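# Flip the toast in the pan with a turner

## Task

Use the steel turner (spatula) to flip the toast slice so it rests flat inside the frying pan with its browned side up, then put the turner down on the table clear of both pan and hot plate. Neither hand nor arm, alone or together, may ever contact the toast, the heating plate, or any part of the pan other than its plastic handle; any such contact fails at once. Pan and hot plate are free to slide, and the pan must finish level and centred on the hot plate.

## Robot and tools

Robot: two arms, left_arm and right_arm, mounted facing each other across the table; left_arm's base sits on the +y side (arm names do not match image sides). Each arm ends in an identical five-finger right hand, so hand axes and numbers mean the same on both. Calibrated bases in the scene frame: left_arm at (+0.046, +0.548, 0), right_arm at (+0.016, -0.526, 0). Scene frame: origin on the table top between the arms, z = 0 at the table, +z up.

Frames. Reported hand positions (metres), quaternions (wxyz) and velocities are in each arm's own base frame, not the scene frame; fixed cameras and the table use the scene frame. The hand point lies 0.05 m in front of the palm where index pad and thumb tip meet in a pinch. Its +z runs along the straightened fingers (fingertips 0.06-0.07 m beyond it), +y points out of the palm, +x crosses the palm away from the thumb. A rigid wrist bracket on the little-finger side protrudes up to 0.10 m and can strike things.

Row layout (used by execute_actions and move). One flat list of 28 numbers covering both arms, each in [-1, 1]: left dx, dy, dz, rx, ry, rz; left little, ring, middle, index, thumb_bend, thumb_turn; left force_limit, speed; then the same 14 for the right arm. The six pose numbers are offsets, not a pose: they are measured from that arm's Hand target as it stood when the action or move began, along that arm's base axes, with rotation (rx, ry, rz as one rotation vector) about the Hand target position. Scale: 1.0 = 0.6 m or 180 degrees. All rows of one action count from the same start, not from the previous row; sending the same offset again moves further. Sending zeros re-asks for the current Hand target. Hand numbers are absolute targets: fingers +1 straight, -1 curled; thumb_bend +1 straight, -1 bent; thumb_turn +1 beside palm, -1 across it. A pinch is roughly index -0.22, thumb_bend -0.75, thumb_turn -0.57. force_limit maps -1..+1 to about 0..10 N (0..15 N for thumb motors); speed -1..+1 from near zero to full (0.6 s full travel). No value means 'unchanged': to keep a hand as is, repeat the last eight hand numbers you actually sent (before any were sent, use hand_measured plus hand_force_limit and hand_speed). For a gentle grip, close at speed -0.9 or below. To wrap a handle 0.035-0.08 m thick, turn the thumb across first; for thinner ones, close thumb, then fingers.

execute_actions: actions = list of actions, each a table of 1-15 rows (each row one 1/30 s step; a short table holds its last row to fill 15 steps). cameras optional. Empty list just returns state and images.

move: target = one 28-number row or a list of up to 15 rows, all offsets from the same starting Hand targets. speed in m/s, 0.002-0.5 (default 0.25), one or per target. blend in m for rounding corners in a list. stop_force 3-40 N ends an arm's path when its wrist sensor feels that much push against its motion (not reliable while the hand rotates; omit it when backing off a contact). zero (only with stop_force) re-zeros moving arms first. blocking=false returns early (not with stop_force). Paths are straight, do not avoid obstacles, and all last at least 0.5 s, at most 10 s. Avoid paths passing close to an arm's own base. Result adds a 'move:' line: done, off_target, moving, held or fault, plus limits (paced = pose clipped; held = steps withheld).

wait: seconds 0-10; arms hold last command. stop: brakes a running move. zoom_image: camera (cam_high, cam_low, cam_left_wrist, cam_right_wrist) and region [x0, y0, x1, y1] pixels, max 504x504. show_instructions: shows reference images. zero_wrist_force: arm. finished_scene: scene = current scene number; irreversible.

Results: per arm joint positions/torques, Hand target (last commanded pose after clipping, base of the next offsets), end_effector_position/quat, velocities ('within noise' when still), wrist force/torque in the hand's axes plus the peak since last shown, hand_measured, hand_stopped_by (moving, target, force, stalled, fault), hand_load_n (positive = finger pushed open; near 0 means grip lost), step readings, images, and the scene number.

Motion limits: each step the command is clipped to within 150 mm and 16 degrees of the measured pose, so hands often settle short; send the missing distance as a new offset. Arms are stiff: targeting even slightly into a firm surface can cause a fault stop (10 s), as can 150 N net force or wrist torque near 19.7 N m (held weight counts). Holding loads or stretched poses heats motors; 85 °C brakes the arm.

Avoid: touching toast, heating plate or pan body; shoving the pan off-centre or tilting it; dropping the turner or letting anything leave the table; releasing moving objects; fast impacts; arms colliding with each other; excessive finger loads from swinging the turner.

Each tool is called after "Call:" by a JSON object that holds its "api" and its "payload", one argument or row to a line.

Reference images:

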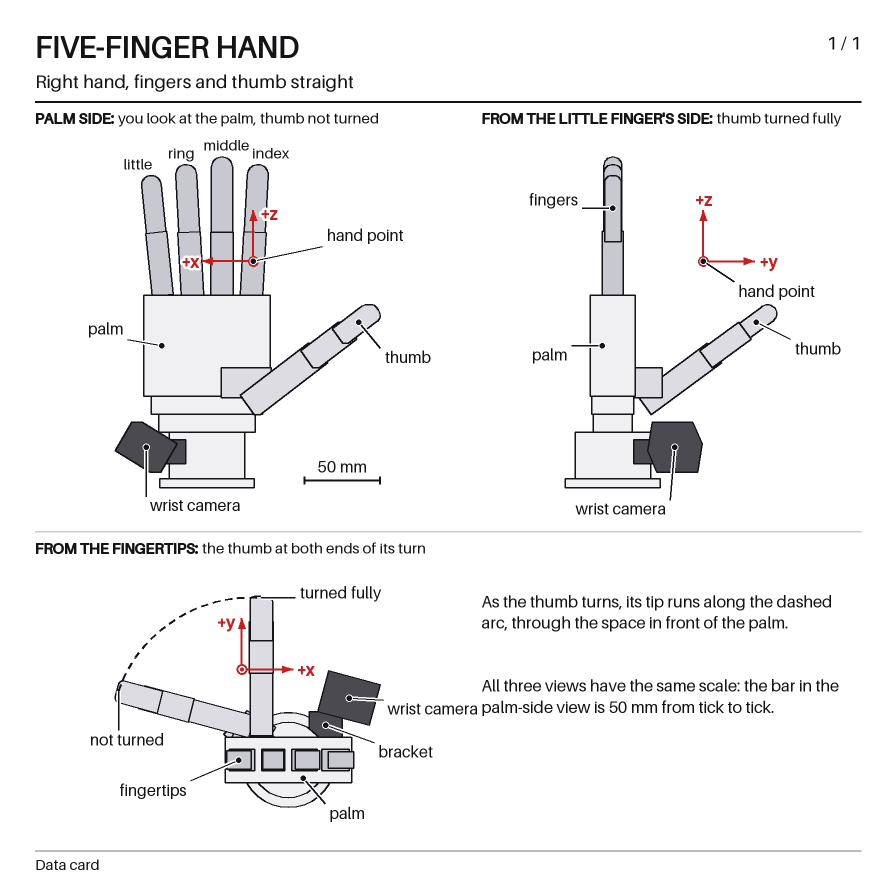

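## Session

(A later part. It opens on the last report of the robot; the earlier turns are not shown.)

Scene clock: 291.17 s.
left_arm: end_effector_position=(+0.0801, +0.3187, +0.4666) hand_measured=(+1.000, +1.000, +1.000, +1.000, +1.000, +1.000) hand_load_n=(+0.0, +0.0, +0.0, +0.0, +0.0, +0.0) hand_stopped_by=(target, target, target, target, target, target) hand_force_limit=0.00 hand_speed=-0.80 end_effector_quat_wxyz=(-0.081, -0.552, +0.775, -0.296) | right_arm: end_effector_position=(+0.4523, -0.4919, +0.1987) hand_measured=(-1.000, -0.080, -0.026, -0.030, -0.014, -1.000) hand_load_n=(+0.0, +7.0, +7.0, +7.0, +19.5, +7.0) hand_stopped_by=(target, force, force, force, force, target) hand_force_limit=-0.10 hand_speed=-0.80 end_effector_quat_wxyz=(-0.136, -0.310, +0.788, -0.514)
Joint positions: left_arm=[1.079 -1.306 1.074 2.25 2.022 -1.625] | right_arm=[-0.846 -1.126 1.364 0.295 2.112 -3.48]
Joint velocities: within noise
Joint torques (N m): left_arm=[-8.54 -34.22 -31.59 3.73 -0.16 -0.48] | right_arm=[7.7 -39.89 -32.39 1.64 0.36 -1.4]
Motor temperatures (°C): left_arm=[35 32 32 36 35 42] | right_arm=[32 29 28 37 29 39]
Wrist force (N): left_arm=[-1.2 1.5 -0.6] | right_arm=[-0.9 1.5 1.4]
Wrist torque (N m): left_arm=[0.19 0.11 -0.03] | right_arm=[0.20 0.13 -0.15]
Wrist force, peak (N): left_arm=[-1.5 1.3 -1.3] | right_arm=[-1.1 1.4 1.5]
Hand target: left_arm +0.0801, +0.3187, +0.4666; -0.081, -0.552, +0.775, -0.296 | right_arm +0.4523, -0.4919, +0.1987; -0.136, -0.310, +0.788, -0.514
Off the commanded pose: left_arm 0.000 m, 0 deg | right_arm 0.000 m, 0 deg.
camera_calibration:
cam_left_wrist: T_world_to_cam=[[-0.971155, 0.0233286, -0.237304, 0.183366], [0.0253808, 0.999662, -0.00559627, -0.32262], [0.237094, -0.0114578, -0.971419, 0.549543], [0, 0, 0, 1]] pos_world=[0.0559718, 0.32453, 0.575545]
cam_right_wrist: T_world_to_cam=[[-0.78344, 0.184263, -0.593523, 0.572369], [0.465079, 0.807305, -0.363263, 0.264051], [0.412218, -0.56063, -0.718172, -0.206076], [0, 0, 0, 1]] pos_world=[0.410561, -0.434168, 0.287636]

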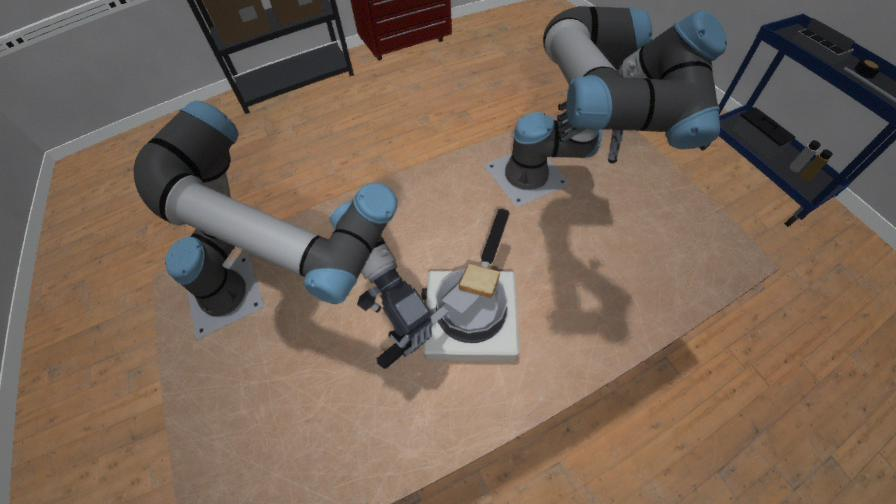

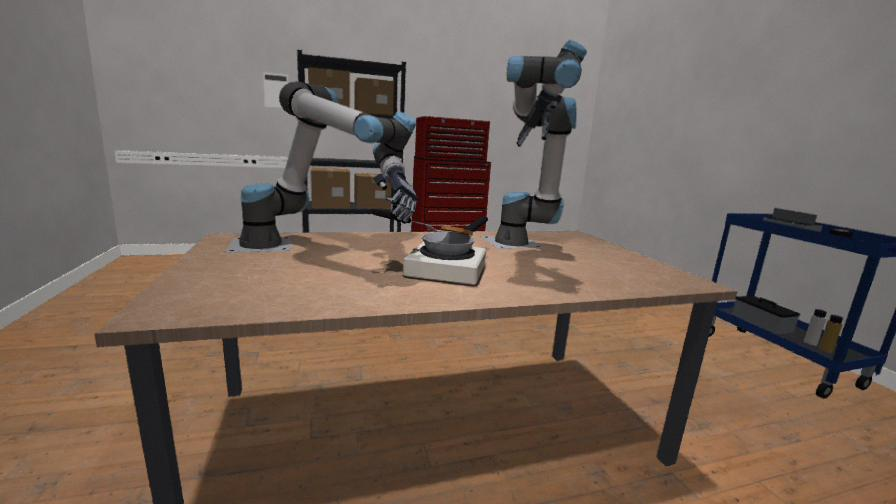

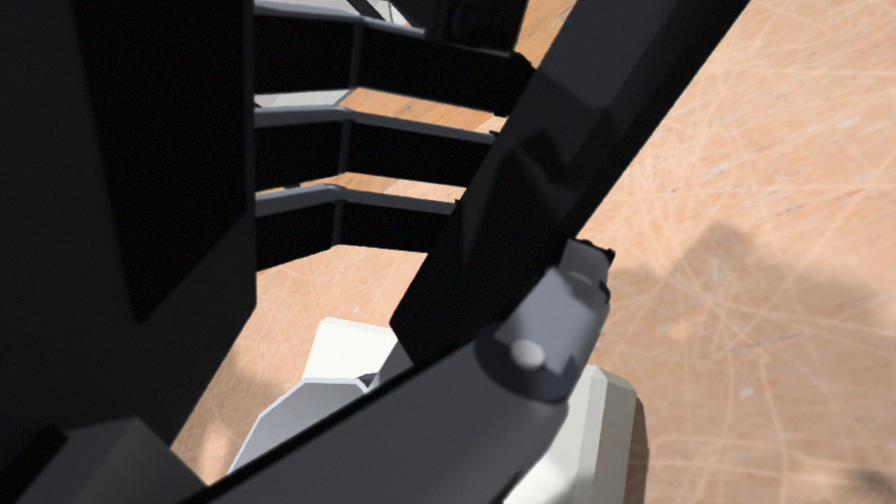

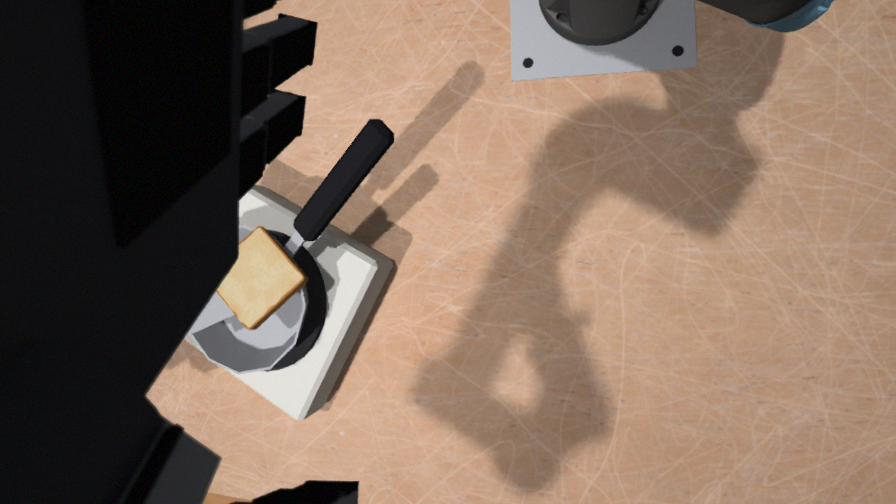

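Call:
{"api": "move", "payload": {
  "target": [0,0,0,0,0,0,1,1,1,1,1,1,0,-0.8,0.0238,0.0077,0.03,-0.0273,0.0846,0,-1,-0.5,-0.6,-0.6,-0.3,-1,-0.1,-0.8],
  "speed": 0.05,
  "cameras": []
}}

Call:
{"api": "wait", "payload": {
  "seconds": 0,
  "cameras": ["cam_high","cam_low"]
}}

Call:
{"api": "zoom_image", "payload": {
  "camera": "cam_low",
  "region": [385, 190, 505, 260]
}}

Call:
{"api": "zoom_image", "payload": {
  "camera": "cam_high",
  "region": [425, 250, 545, 350]
}}

Scene clock: 310.10 s.
left_arm: end_effector_position=(+0.0801, +0.3187, +0.4666) hand_measured=(+1.000, +1.000, +1.000, +1.000, +1.000, +1.000) hand_load_n=(+0.0, +0.0, +0.0, +0.0, +0.0, +0.0) hand_stopped_by=(target, target, target, target, target, target) hand_force_limit=0.00 hand_speed=-0.80 end_effector_quat_wxyz=(-0.081, -0.552, +0.775, -0.296) | right_arm: end_effector_position=(+0.4667, -0.4873, +0.2168) hand_measured=(-1.000, -0.080, -0.026, -0.030, -0.014, -1.000) hand_load_n=(+0.0, +7.0, +7.0, +7.0, +19.5, +7.0) hand_stopped_by=(target, force, force, force, force, target) hand_force_limit=-0.10 hand_speed=-0.80 end_effector_quat_wxyz=(-0.252, -0.369, +0.741, -0.501) end_effector_velocity=(+0.000, +0.000, -0.001) end_effector_angular_velocity=(+0.002, -0.006, +0.000)
Joint positions: left_arm=[1.079 -1.306 1.074 2.25 2.022 -1.625] | right_arm=[-0.745 -1.029 1.221 0.341 2.326 -3.686]
Joint velocities: left_arm=[within noise] | right_arm=[-0.001 -0.001 0.002 0 -0.003 0.006]
Joint torques (N m): left_arm=[-7.62 -33.81 -30.96 3.84 -0.4 -0.35] | right_arm=[-8.65 -57.2 -16.8 1.64 -0.78 1.91]
Motor temperatures (°C): left_arm=[34 32 32 36 35 41] | right_arm=[32 29 28 37 29 39]
Wrist force (N): left_arm=[-1.3 1.0 -1.3] | right_arm=[-1.2 0.8 1.3]
Wrist torque (N m): left_arm=[0.17 0.14 -0.04] | right_arm=[0.17 0.21 -0.16]
Wrist force, peak (N): left_arm=[-1.6 1.3 -1.1] | right_arm=[-1.5 1.2 1.6]
Hand target: left_arm +0.0801, +0.3187, +0.4666; -0.081, -0.552, +0.775, -0.296 | right_arm +0.4666, -0.4873, +0.2167; -0.252, -0.369, +0.741, -0.501
Off the commanded pose: left_arm 0.000 m, 0 deg | right_arm 0.000 m, 0 deg.
move: done
No camera images: "cameras" was empty.

Scene clock: 310.10 s.
left_arm: end_effector_position=(+0.0801, +0.3187, +0.4666) hand_measured=(+1.000, +1.000, +1.000, +1.000, +1.000, +1.000) hand_load_n=(+0.0, +0.0, +0.0, +0.0, +0.0, +0.0) hand_stopped_by=(target, target, target, target, target, target) hand_force_limit=0.00 hand_speed=-0.80 end_effector_quat_wxyz=(-0.081, -0.552, +0.775, -0.296) | right_arm: end_effector_position=(+0.4667, -0.4873, +0.2168) hand_measured=(-1.000, -0.080, -0.026, -0.030, -0.014, -1.000) hand_load_n=(+0.0, +7.0, +7.0, +7.0, +19.5, +7.0) hand_stopped_by=(target, force, force, force, force, target) hand_force_limit=-0.10 hand_speed=-0.80 end_effector_quat_wxyz=(-0.252, -0.369, +0.741, -0.501) end_effector_velocity=(+0.000, +0.000, -0.001) end_effector_angular_velocity=(+0.002, -0.006, +0.000)
Joint positions: left_arm=[1.079 -1.306 1.074 2.25 2.022 -1.625] | right_arm=[-0.745 -1.029 1.221 0.341 2.326 -3.686]
Joint velocities: left_arm=[within noise] | right_arm=[-0.001 -0.001 0.002 0 -0.003 0.006]
Joint torques (N m): left_arm=[-7.62 -33.81 -30.96 3.84 -0.4 -0.35] | right_arm=[-8.65 -57.2 -16.8 1.64 -0.78 1.91]
Motor temperatures (°C): left_arm=[34 32 32 36 35 41] | right_arm=[32 29 28 37 29 39]
Wrist force (N): left_arm=[-1.3 1.0 -1.3] | right_arm=[-1.2 0.8 1.3]
Wrist torque (N m): left_arm=[0.17 0.14 -0.04] | right_arm=[0.17 0.21 -0.16]
Wrist force, peak (N): left_arm=[-1.3 1.0 -1.3] | right_arm=[-1.2 0.8 1.3]
Hand target: left_arm +0.0801, +0.3187, +0.4666; -0.081, -0.552, +0.775, -0.296 | right_arm +0.4666, -0.4873, +0.2167; -0.252, -0.369, +0.741, -0.501
Off the commanded pose: left_arm 0.000 m, 0 deg | right_arm 0.000 m, 0 deg.
Images, in order (width x height): cam_high 896x504, cam_low 896x504.

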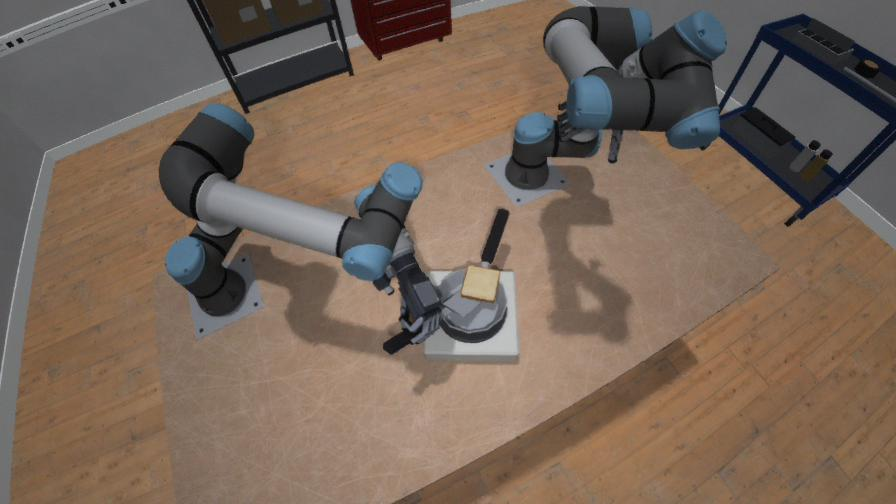

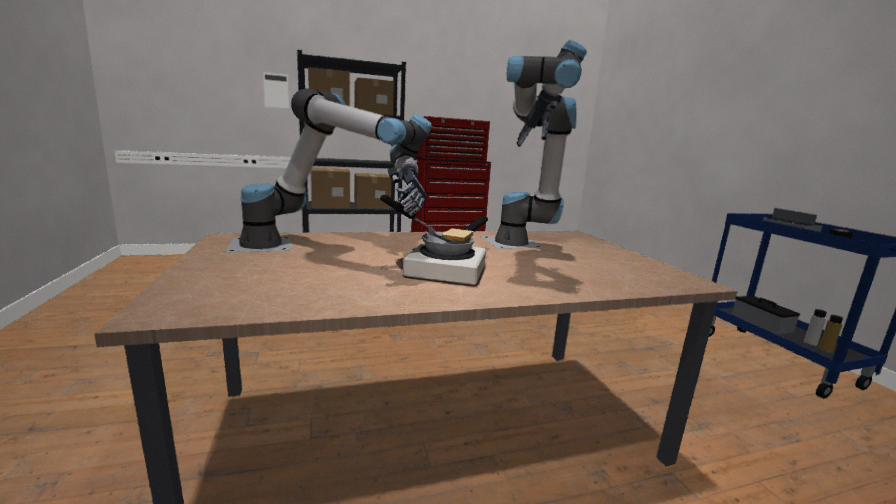

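Scaled by 4.200 from the camera's 896x504 image, which has a finer 1280x720 frame.

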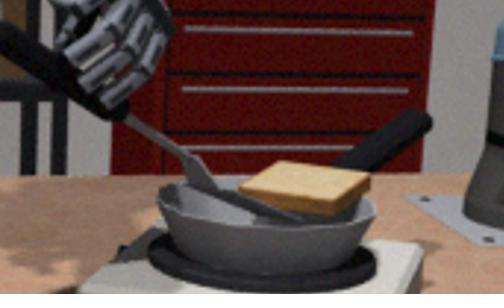

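Scaled by 4.200 from the camera's 896x504 image, which has a finer 1280x720 frame.

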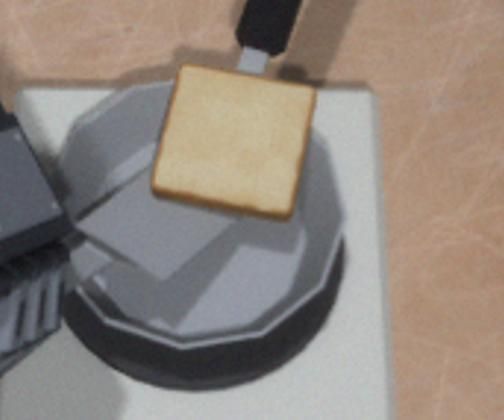

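Call:
{"api": "move", "payload": {
  "target": [0,0,0,0,0,0,1,1,1,1,1,1,0,-0.8,0.0063,0.002,0.0593,-0.0205,0.0634,0,-1,-0.5,-0.6,-0.6,-0.3,-1,-0.1,-0.8],
  "speed": 0.05,
  "cameras": ["cam_high","cam_low"]
}}

Call:
{"api": "zoom_image", "payload": {
  "camera": "cam_low",
  "region": [385, 190, 505, 260]
}}

Call:
{"api": "zoom_image", "payload": {
  "camera": "cam_high",
  "region": [425, 250, 545, 350]
}}

Scene clock: 314.10 s.
left_arm: end_effector_position=(+0.0801, +0.3187, +0.4666) hand_measured=(+1.000, +1.000, +1.000, +1.000, +1.000, +1.000) hand_load_n=(+0.0, +0.0, +0.0, +0.0, +0.0, +0.0) hand_stopped_by=(target, target, target, target, target, target) hand_force_limit=0.00 hand_speed=-0.80 end_effector_quat_wxyz=(-0.081, -0.552, +0.775, -0.296) | right_arm: end_effector_position=(+0.4704, -0.4861, +0.2523) hand_measured=(-1.000, -0.080, -0.026, -0.030, -0.014, -1.000) hand_load_n=(+0.0, +7.0, +7.0, +6.5, +19.5, +7.5) hand_stopped_by=(target, force, force, force, force, target) hand_force_limit=-0.10 hand_speed=-0.80 end_effector_quat_wxyz=(-0.337, -0.409, +0.695, -0.486) end_effector_velocity=(+0.000, +0.000, -0.002) end_effector_angular_velocity=(+0.003, -0.004, +0.001)
Joint positions: left_arm=[1.079 -1.306 1.074 2.25 2.022 -1.625] | right_arm=[-0.695 -0.983 1.11 0.371 2.458 -3.88]
Joint velocities: left_arm=[within noise] | right_arm=[-0.001 0.001 0.003 0 -0.005 0.005]
Joint torques (N m): left_arm=[-7.91 -34.72 -31.76 4.13 -0.24 -0.28] | right_arm=[-3.48 -57.33 -19.33 1.55 -0.6 1.77]
Motor temperatures (°C): left_arm=[34 32 32 36 35 41] | right_arm=[32 29 28 37 29 39]
Wrist force (N): left_arm=[-1.1 1.1 -1.0] | right_arm=[-1.7 0.8 1.4]
Wrist torque (N m): left_arm=[0.17 0.11 -0.02] | right_arm=[0.22 0.22 -0.21]
Wrist force, peak (N): left_arm=[-1.5 1.4 -1.3] | right_arm=[-1.6 0.9 1.8]
Hand target: left_arm +0.0801, +0.3187, +0.4666; -0.081, -0.552, +0.775, -0.296 | right_arm +0.4704, -0.4861, +0.2523; -0.336, -0.409, +0.696, -0.486
Off the commanded pose: left_arm 0.000 m, 0 deg | right_arm 0.000 m, 0 deg.
move: done
Images, in order (width x height): cam_high 896x504, cam_low 896x504.

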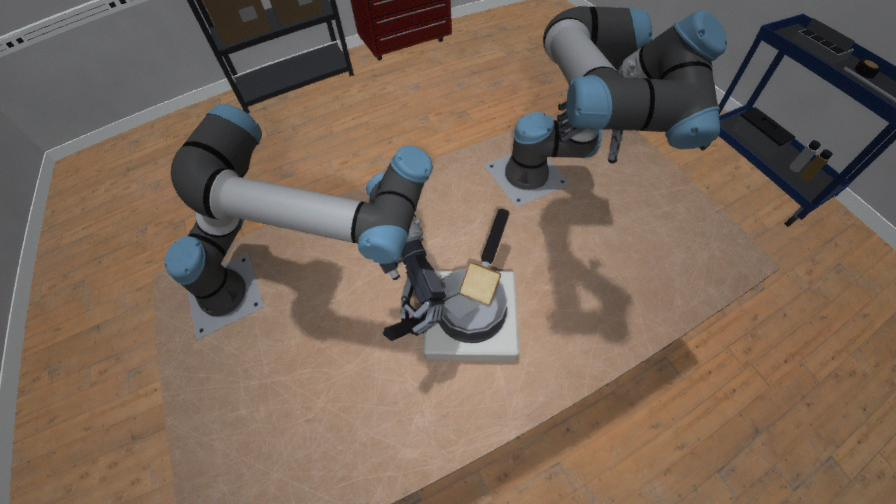

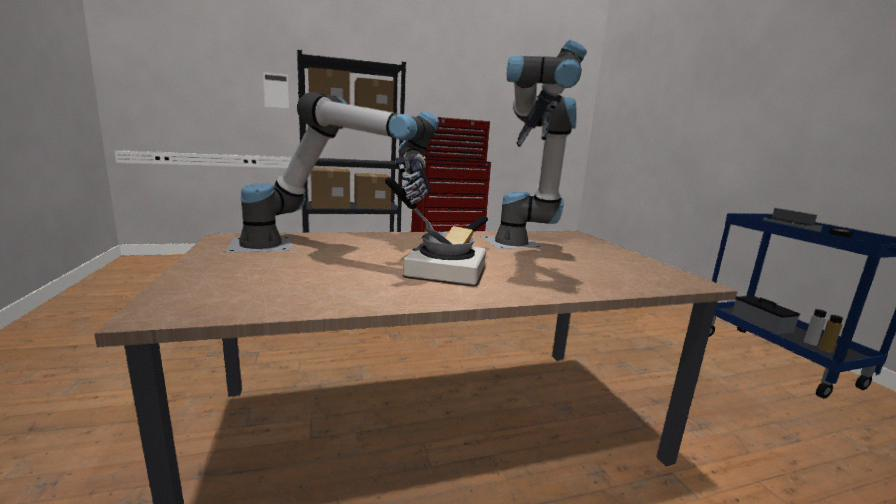

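Scaled by 4.200 from the camera's 896x504 image, which has a finer 1280x720 frame.

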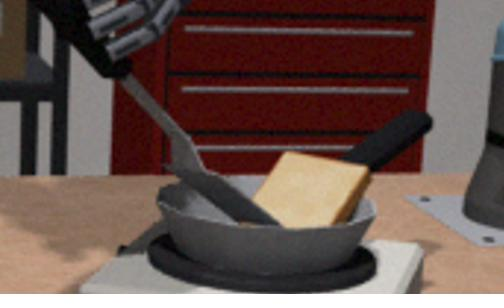

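Scaled by 4.200 from the camera's 896x504 image, which has a finer 1280x720 frame.

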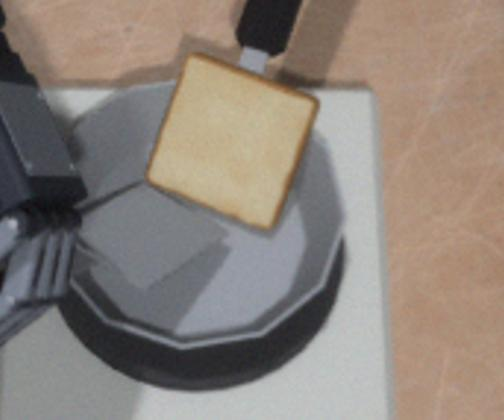

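Call:
{"api": "move", "payload": {
  "target": [0,0,0,0,0,0,1,1,1,1,1,1,0,-0.8,0.0317,0.0103,0.0583,-0.0256,0.0793,0,-1,-0.5,-0.6,-0.6,-0.3,-1,-0.1,-0.8],
  "speed": 0.08,
  "cameras": ["cam_high","cam_low"]
}}

Call:
{"api": "zoom_image", "payload": {
  "camera": "cam_low",
  "region": [385, 190, 505, 260]
}}

Call:
{"api": "zoom_image", "payload": {
  "camera": "cam_high",
  "region": [425, 250, 545, 350]
}}

Scene clock: 340.23 s.
left_arm: end_effector_position=(+0.0801, +0.3187, +0.4666) hand_measured=(+1.000, +1.000, +1.000, +1.000, +1.000, +1.000) hand_load_n=(+0.0, +0.0, +0.0, +0.0, +0.0, +0.0) hand_stopped_by=(target, target, target, target, target, target) hand_force_limit=0.00 hand_speed=-0.80 end_effector_quat_wxyz=(-0.081, -0.552, +0.775, -0.296) | right_arm: end_effector_position=(+0.4895, -0.4799, +0.2873) hand_measured=(-1.000, -0.080, -0.026, -0.030, -0.014, -1.000) hand_load_n=(+0.0, +7.0, +7.0, +6.5, +19.5, +7.0) hand_stopped_by=(target, force, force, force, force, target) hand_force_limit=-0.10 hand_speed=-0.80 end_effector_quat_wxyz=(-0.436, -0.452, +0.628, -0.459)
Joint positions: left_arm=[1.079 -1.306 1.074 2.25 2.022 -1.625] | right_arm=[-0.628 -0.908 0.98 0.333 2.614 -4.17]
Joint velocities: within noise
Joint torques (N m): left_arm=[-8.73 -34.57 -31.76 4.24 -0.08 -0.1] | right_arm=[-9.42 -62.95 -18.08 2.26 -0.88 0.91]
Motor temperatures (°C): left_arm=[34 32 32 36 35 41] | right_arm=[32 29 28 37 29 39]
Wrist force (N): left_arm=[-1.3 1.0 -1.1] | right_arm=[-2.2 0.2 0.6]
Wrist torque (N m): left_arm=[0.16 0.13 -0.04] | right_arm=[0.19 0.29 -0.33]
Wrist force, peak (N): left_arm=[-1.6 1.4 -1.2] | right_arm=[-1.8 1.0 1.6]
Hand target: left_arm +0.0801, +0.3187, +0.4666; -0.081, -0.552, +0.775, -0.296 | right_arm +0.4894, -0.4799, +0.2873; -0.436, -0.452, +0.628, -0.459
Off the commanded pose: left_arm 0.000 m, 0 deg | right_arm 0.000 m, 0 deg.
move: done
Images, in order (width x height): cam_high 896x504, cam_low 896x504.

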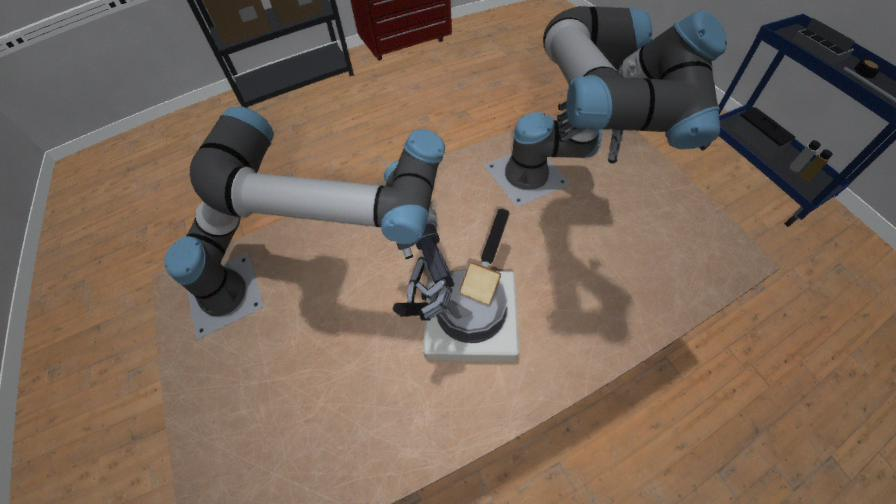

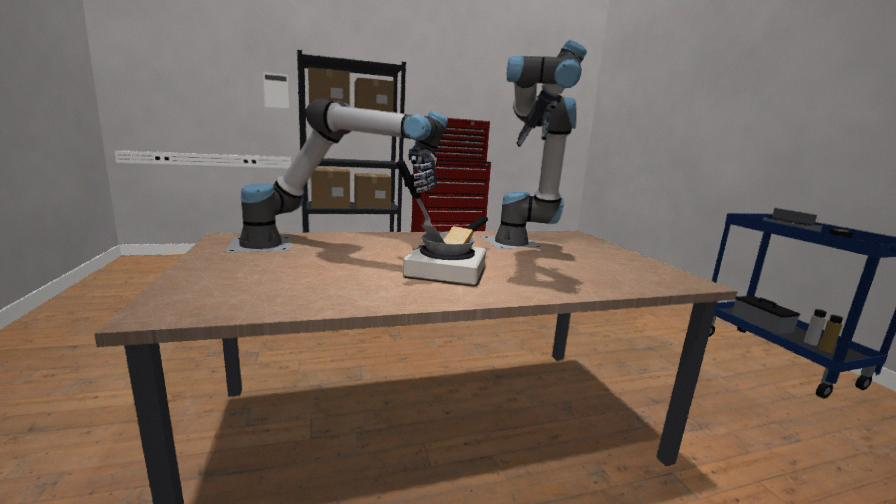

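Scaled by 4.200 from the camera's 896x504 image, which has a finer 1280x720 frame.

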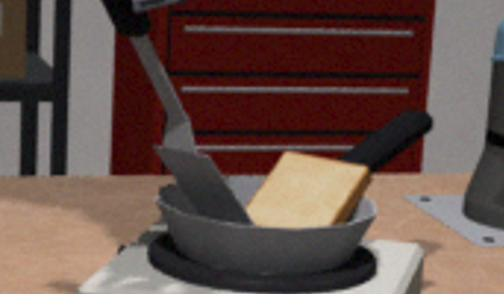

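Scaled by 4.200 from the camera's 896x504 image, which has a finer 1280x720 frame.

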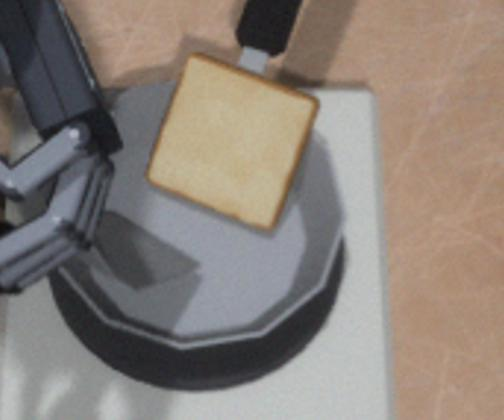

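Call:
{"api": "move", "payload": {
  "target": [
    [0,0,0,0,0,0,1,1,1,1,1,1,0,-0.8,0,0,0.0833,0,0,0,-1,-0.5,-0.6,-0.6,-0.3,-1,-0.1,-0.8],
    [0,0,0,0,0,0,1,1,1,1,1,1,0,-0.8,0.097,0.0628,0.04,0.0085,-0.0264,0,-1,-0.5,-0.6,-0.6,-0.3,-1,-0.1,-0.8]
  ],
  "speed": 0.12,
  "blend": 0.02,
  "cameras": []
}}

Call:
{"api": "wait", "payload": {
  "seconds": 0,
  "cameras": ["cam_high","cam_low"]
}}

Call:
{"api": "zoom_image", "payload": {
  "camera": "cam_low",
  "region": [385, 190, 505, 260]
}}

Call:
{"api": "zoom_image", "payload": {
  "camera": "cam_high",
  "region": [425, 250, 545, 350]
}}

Scene clock: 348.63 s.
left_arm: end_effector_position=(+0.0801, +0.3187, +0.4666) hand_measured=(+1.000, +1.000, +1.000, +1.000, +1.000, +1.000) hand_load_n=(+0.0, +0.0, +0.0, +0.0, +0.0, +0.0) hand_stopped_by=(target, target, target, target, target, target) hand_force_limit=0.00 hand_speed=-0.80 end_effector_quat_wxyz=(-0.081, -0.552, +0.775, -0.296) | right_arm: end_effector_position=(+0.5476, -0.4422, +0.3113) hand_measured=(-1.000, -0.080, -0.026, -0.030, -0.014, -1.000) hand_load_n=(+0.0, +7.5, +7.0, +6.5, +19.5, +6.5) hand_stopped_by=(target, force, force, force, force, target) hand_force_limit=-0.10 hand_speed=-0.80 end_effector_quat_wxyz=(-0.404, -0.439, +0.652, -0.468)
Joint positions: left_arm=[1.079 -1.306 1.074 2.25 2.022 -1.625] | right_arm=[-0.538 -0.755 0.637 0.655 2.664 -3.959]
Joint velocities: within noise
Joint torques (N m): left_arm=[-6.92 -34.42 -31.8 4.36 -0.24 0.1] | right_arm=[-2.66 -61.68 -20.25 -0.9 -0.49 -0.6]
Motor temperatures (°C): left_arm=[34 32 32 36 34 41] | right_arm=[32 29 28 37 29 39]
Wrist force (N): left_arm=[-1.2 1.4 -1.1] | right_arm=[-1.3 0.2 0.8]
Wrist torque (N m): left_arm=[0.22 0.12 -0.03] | right_arm=[0.15 0.24 -0.27]
Wrist force, peak (N): left_arm=[-1.6 1.3 -1.4] | right_arm=[-3.6 0.5 1.1]
Hand target: left_arm +0.0801, +0.3187, +0.4666; -0.081, -0.552, +0.775, -0.296 | right_arm +0.5476, -0.4422, +0.3113; -0.404, -0.439, +0.652, -0.469
Off the commanded pose: left_arm 0.000 m, 0 deg | right_arm 0.000 m, 0 deg.
move: done
No camera images: "cameras" was empty.

Scene clock: 348.63 s.
left_arm: end_effector_position=(+0.0801, +0.3187, +0.4666) hand_measured=(+1.000, +1.000, +1.000, +1.000, +1.000, +1.000) hand_load_n=(+0.0, +0.0, +0.0, +0.0, +0.0, +0.0) hand_stopped_by=(target, target, target, target, target, target) hand_force_limit=0.00 hand_speed=-0.80 end_effector_quat_wxyz=(-0.081, -0.552, +0.775, -0.296) | right_arm: end_effector_position=(+0.5476, -0.4422, +0.3113) hand_measured=(-1.000, -0.080, -0.026, -0.030, -0.014, -1.000) hand_load_n=(+0.0, +7.5, +7.0, +6.5, +19.5, +6.5) hand_stopped_by=(target, force, force, force, force, target) hand_force_limit=-0.10 hand_speed=-0.80 end_effector_quat_wxyz=(-0.404, -0.439, +0.652, -0.468)
Joint positions: left_arm=[1.079 -1.306 1.074 2.25 2.022 -1.625] | right_arm=[-0.538 -0.755 0.637 0.655 2.664 -3.959]
Joint velocities: within noise
Joint torques (N m): left_arm=[-6.92 -34.42 -31.8 4.36 -0.24 0.1] | right_arm=[-2.66 -61.68 -20.25 -0.9 -0.49 -0.6]
Motor temperatures (°C): left_arm=[34 32 32 36 34 41] | right_arm=[32 29 28 37 29 39]
Wrist force (N): left_arm=[-1.2 1.4 -1.1] | right_arm=[-1.3 0.2 0.8]
Wrist torque (N m): left_arm=[0.22 0.12 -0.03] | right_arm=[0.15 0.24 -0.27]
Wrist force, peak (N): left_arm=[-1.2 1.4 -1.1] | right_arm=[-1.3 0.2 0.8]
Hand target: left_arm +0.0801, +0.3187, +0.4666; -0.081, -0.552, +0.775, -0.296 | right_arm +0.5476, -0.4422, +0.3113; -0.404, -0.439, +0.652, -0.469
Off the commanded pose: left_arm 0.000 m, 0 deg | right_arm 0.000 m, 0 deg.
Images, in order (width x height): cam_high 896x504, cam_low 896x504.

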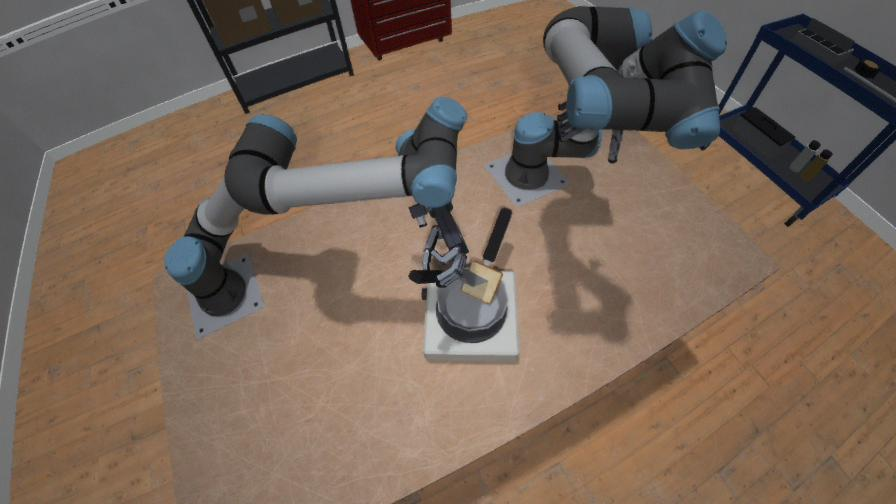

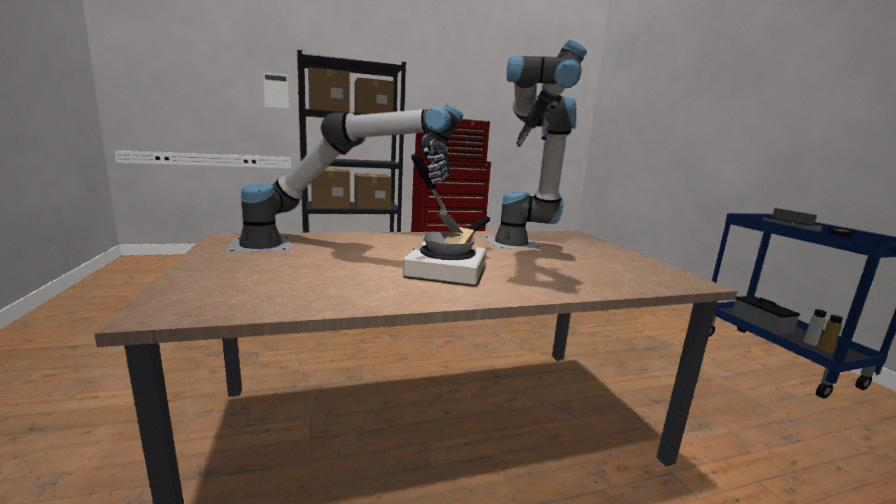

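Scaled by 4.200 from the camera's 896x504 image, which has a finer 1280x720 frame.

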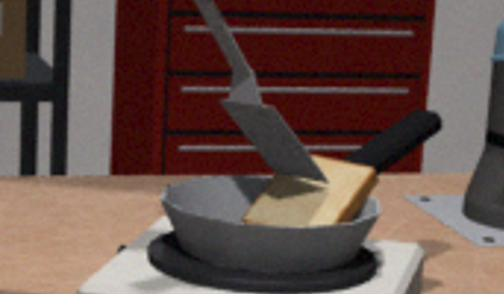

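Scaled by 4.200 from the camera's 896x504 image, which has a finer 1280x720 frame.

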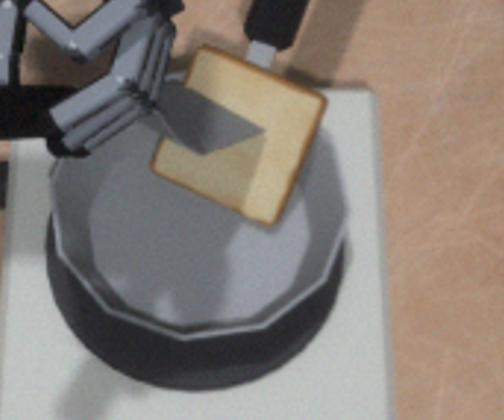

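Call:
{"api": "move", "payload": {
  "target": [0,0,0,0,0,0,1,1,1,1,1,1,0,-0.8,-0.0634,-0.0205,-0.04,0,0,0,-1,-0.5,-0.6,-0.6,-0.3,-1,-0.1,-0.8],
  "speed": 0.05,
  "cameras": ["cam_high","cam_low"]
}}

Call:
{"api": "zoom_image", "payload": {
  "camera": "cam_low",
  "region": [385, 190, 505, 260]
}}

Call:
{"api": "zoom_image", "payload": {
  "camera": "cam_high",
  "region": [425, 250, 545, 350]
}}

Scene clock: 351.80 s.
left_arm: end_effector_position=(+0.0801, +0.3187, +0.4666) hand_measured=(+1.000, +1.000, +1.000, +1.000, +1.000, +1.000) hand_load_n=(+0.0, +0.0, +0.0, +0.0, +0.0, +0.0) hand_stopped_by=(target, target, target, target, target, target) hand_force_limit=0.00 hand_speed=-0.80 end_effector_quat_wxyz=(-0.081, -0.552, +0.775, -0.296) | right_arm: end_effector_position=(+0.5095, -0.4546, +0.2873) hand_measured=(-1.000, -0.080, -0.026, -0.030, -0.014, -1.000) hand_load_n=(+0.0, +7.0, +7.0, +7.0, +19.5, +7.0) hand_stopped_by=(target, force, force, force, force, target) hand_force_limit=-0.10 hand_speed=-0.80 end_effector_quat_wxyz=(-0.404, -0.439, +0.652, -0.468)
Joint positions: left_arm=[1.079 -1.306 1.074 2.25 2.022 -1.625] | right_arm=[-0.586 -0.88 0.909 0.463 2.622 -4.009]
Joint velocities: within noise
Joint torques (N m): left_arm=[-8.52 -33.15 -33.23 4.65 -0.2 0.1] | right_arm=[8.99 -51.69 -31.66 2.82 2.84 1.55]
Motor temperatures (°C): left_arm=[34 32 32 36 34 41] | right_arm=[32 29 28 37 29 39]
Wrist force (N): left_arm=[-1.4 1.1 -1.2] | right_arm=[-1.9 0.5 0.3]
Wrist torque (N m): left_arm=[0.18 0.16 -0.05] | right_arm=[0.24 0.24 -0.29]
Wrist force, peak (N): left_arm=[-1.2 1.4 -1.4] | right_arm=[-1.9 0.9 1.0]
Hand target: left_arm +0.0801, +0.3187, +0.4666; -0.081, -0.552, +0.775, -0.296 | right_arm +0.5095, -0.4545, +0.2873; -0.404, -0.439, +0.652, -0.469
Off the commanded pose: left_arm 0.000 m, 0 deg | right_arm 0.000 m, 0 deg.
move: done
Images, in order (width x height): cam_high 896x504, cam_low 896x504.

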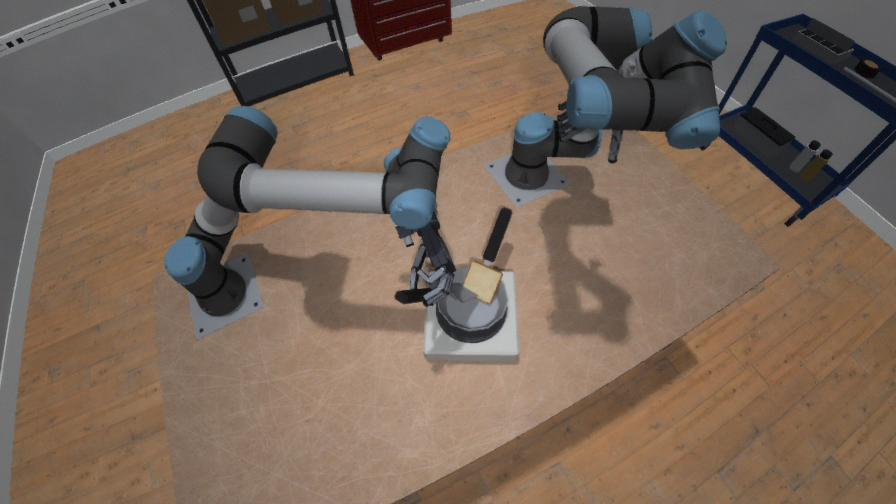

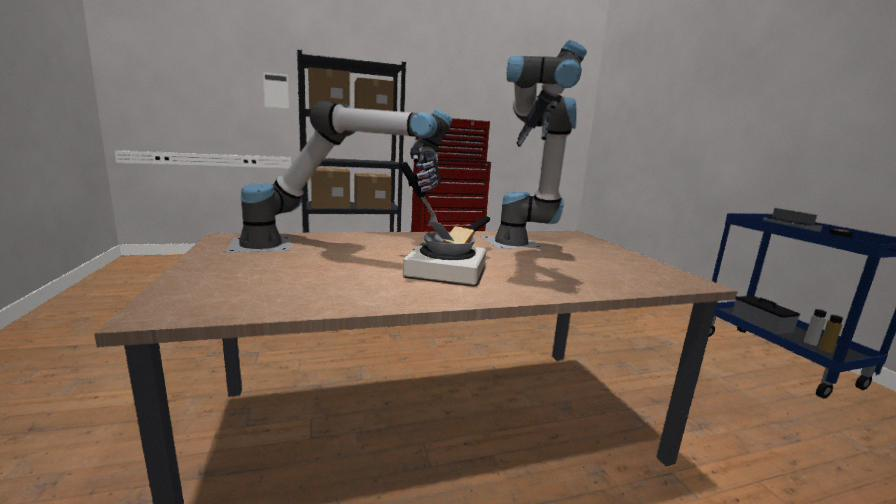

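Scaled by 4.200 from the camera's 896x504 image, which has a finer 1280x720 frame.

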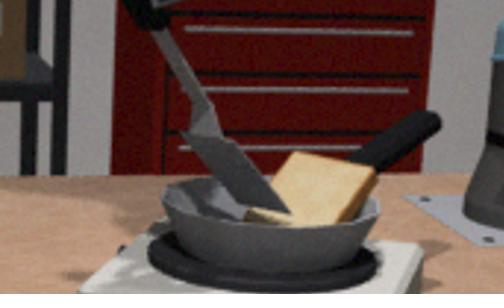

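Scaled by 4.200 from the camera's 896x504 image, which has a finer 1280x720 frame.

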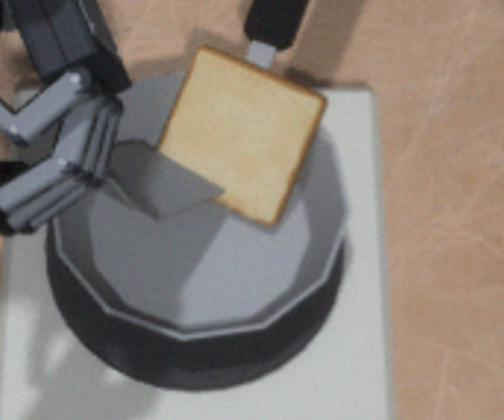

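Call:
{"api": "move", "payload": {
  "target": [-0.6,-0.1,0.15,0,0,0,1,1,1,1,1,1,0,-0.8,0,0,0.2,0,0,0,-1,-0.5,-0.6,-0.6,-0.3,-1,-0.1,-0.8],
  "speed": 0.2,
  "cameras": ["cam_high","cam_low"]
}}

Scene clock: 369.03 s.
left_arm: end_effector_position=(-0.2627, +0.2597, +0.5511) hand_measured=(+1.000, +1.000, +1.000, +1.000, +1.000, +1.000) hand_load_n=(+0.0, +0.0, +0.0, +0.0, +0.0, +0.0) hand_stopped_by=(target, target, target, target, target, target) hand_force_limit=0.00 hand_speed=-0.80 end_effector_quat_wxyz=(-0.082, -0.552, +0.775, -0.296) | right_arm: end_effector_position=(+0.5096, -0.4545, +0.4072) hand_measured=(-1.000, -0.080, -0.026, -0.030, -0.014, -1.000) hand_load_n=(+0.0, +7.0, +7.0, +6.5, +19.5, +7.0) hand_stopped_by=(target, force, force, force, force, target) hand_force_limit=-0.10 hand_speed=-0.80 end_effector_quat_wxyz=(-0.404, -0.439, +0.652, -0.468)
Joint positions: left_arm=[1.913 -1.187 0.723 2.659 1.574 -0.895] | right_arm=[-0.586 -0.814 0.485 0.822 2.622 -4.009]
Joint velocities: within noise
Joint torques (N m): left_arm=[-12.25 -43.61 -9.48 1.67 1.31 -2.34] | right_arm=[5.94 -64.34 -16.28 -1.3 2.94 0.88]
Motor temperatures (°C): left_arm=[34 32 32 36 34 41] | right_arm=[32 29 28 37 29 39]
Wrist force (N): left_arm=[-1.2 0.8 -0.9] | right_arm=[-1.6 0.7 0.4]
Wrist torque (N m): left_arm=[0.11 0.11 -0.03] | right_arm=[0.25 0.22 -0.26]
Wrist force, peak (N): left_arm=[4.7 11.0 -1.2] | right_arm=[-2.6 0.5 0.7]
Hand target: left_arm -0.2627, +0.2597, +0.5511; -0.082, -0.552, +0.775, -0.296 (not the last commanded pose) | right_arm +0.5095, -0.4545, +0.4073; -0.404, -0.439, +0.652, -0.469
Off the commanded pose: left_arm 0.018 m, 0 deg | right_arm 0.000 m, 0 deg.
move: held (left_arm; a check stopped the path); limits=held
pose unreachable (left arm): on one or more control steps of this call, first in action 0 (counted from 0), this arm could not follow its commanded pose, so it was not sent that pose on those steps. It may still have moved: this result reports where it is.
cause: moving toward the commanded pose would bring two parts of the arm too close to each other (joints 3 (elbow) to 6 (wrist 3) lie between them).
Images, in order (width x height): cam_high 896x504, cam_low 896x504.

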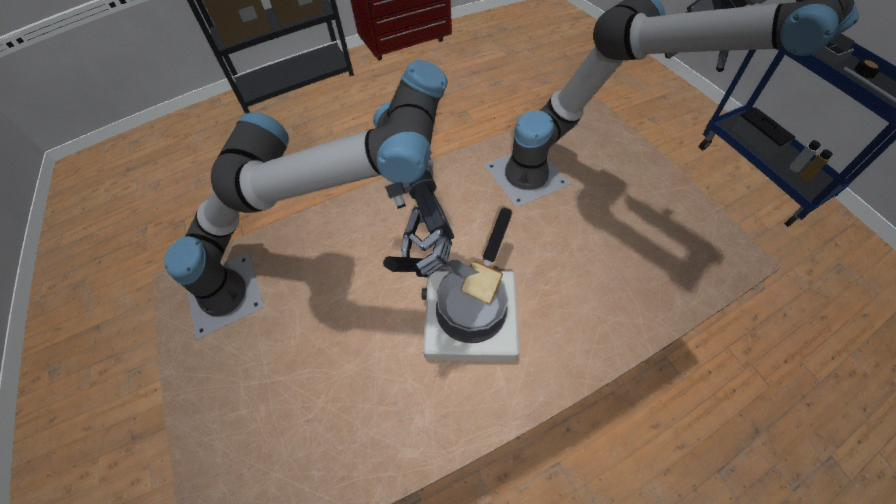

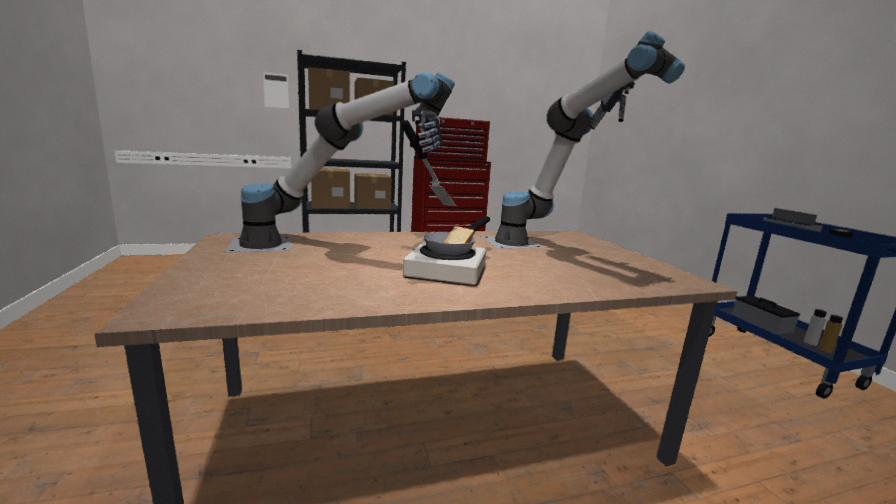

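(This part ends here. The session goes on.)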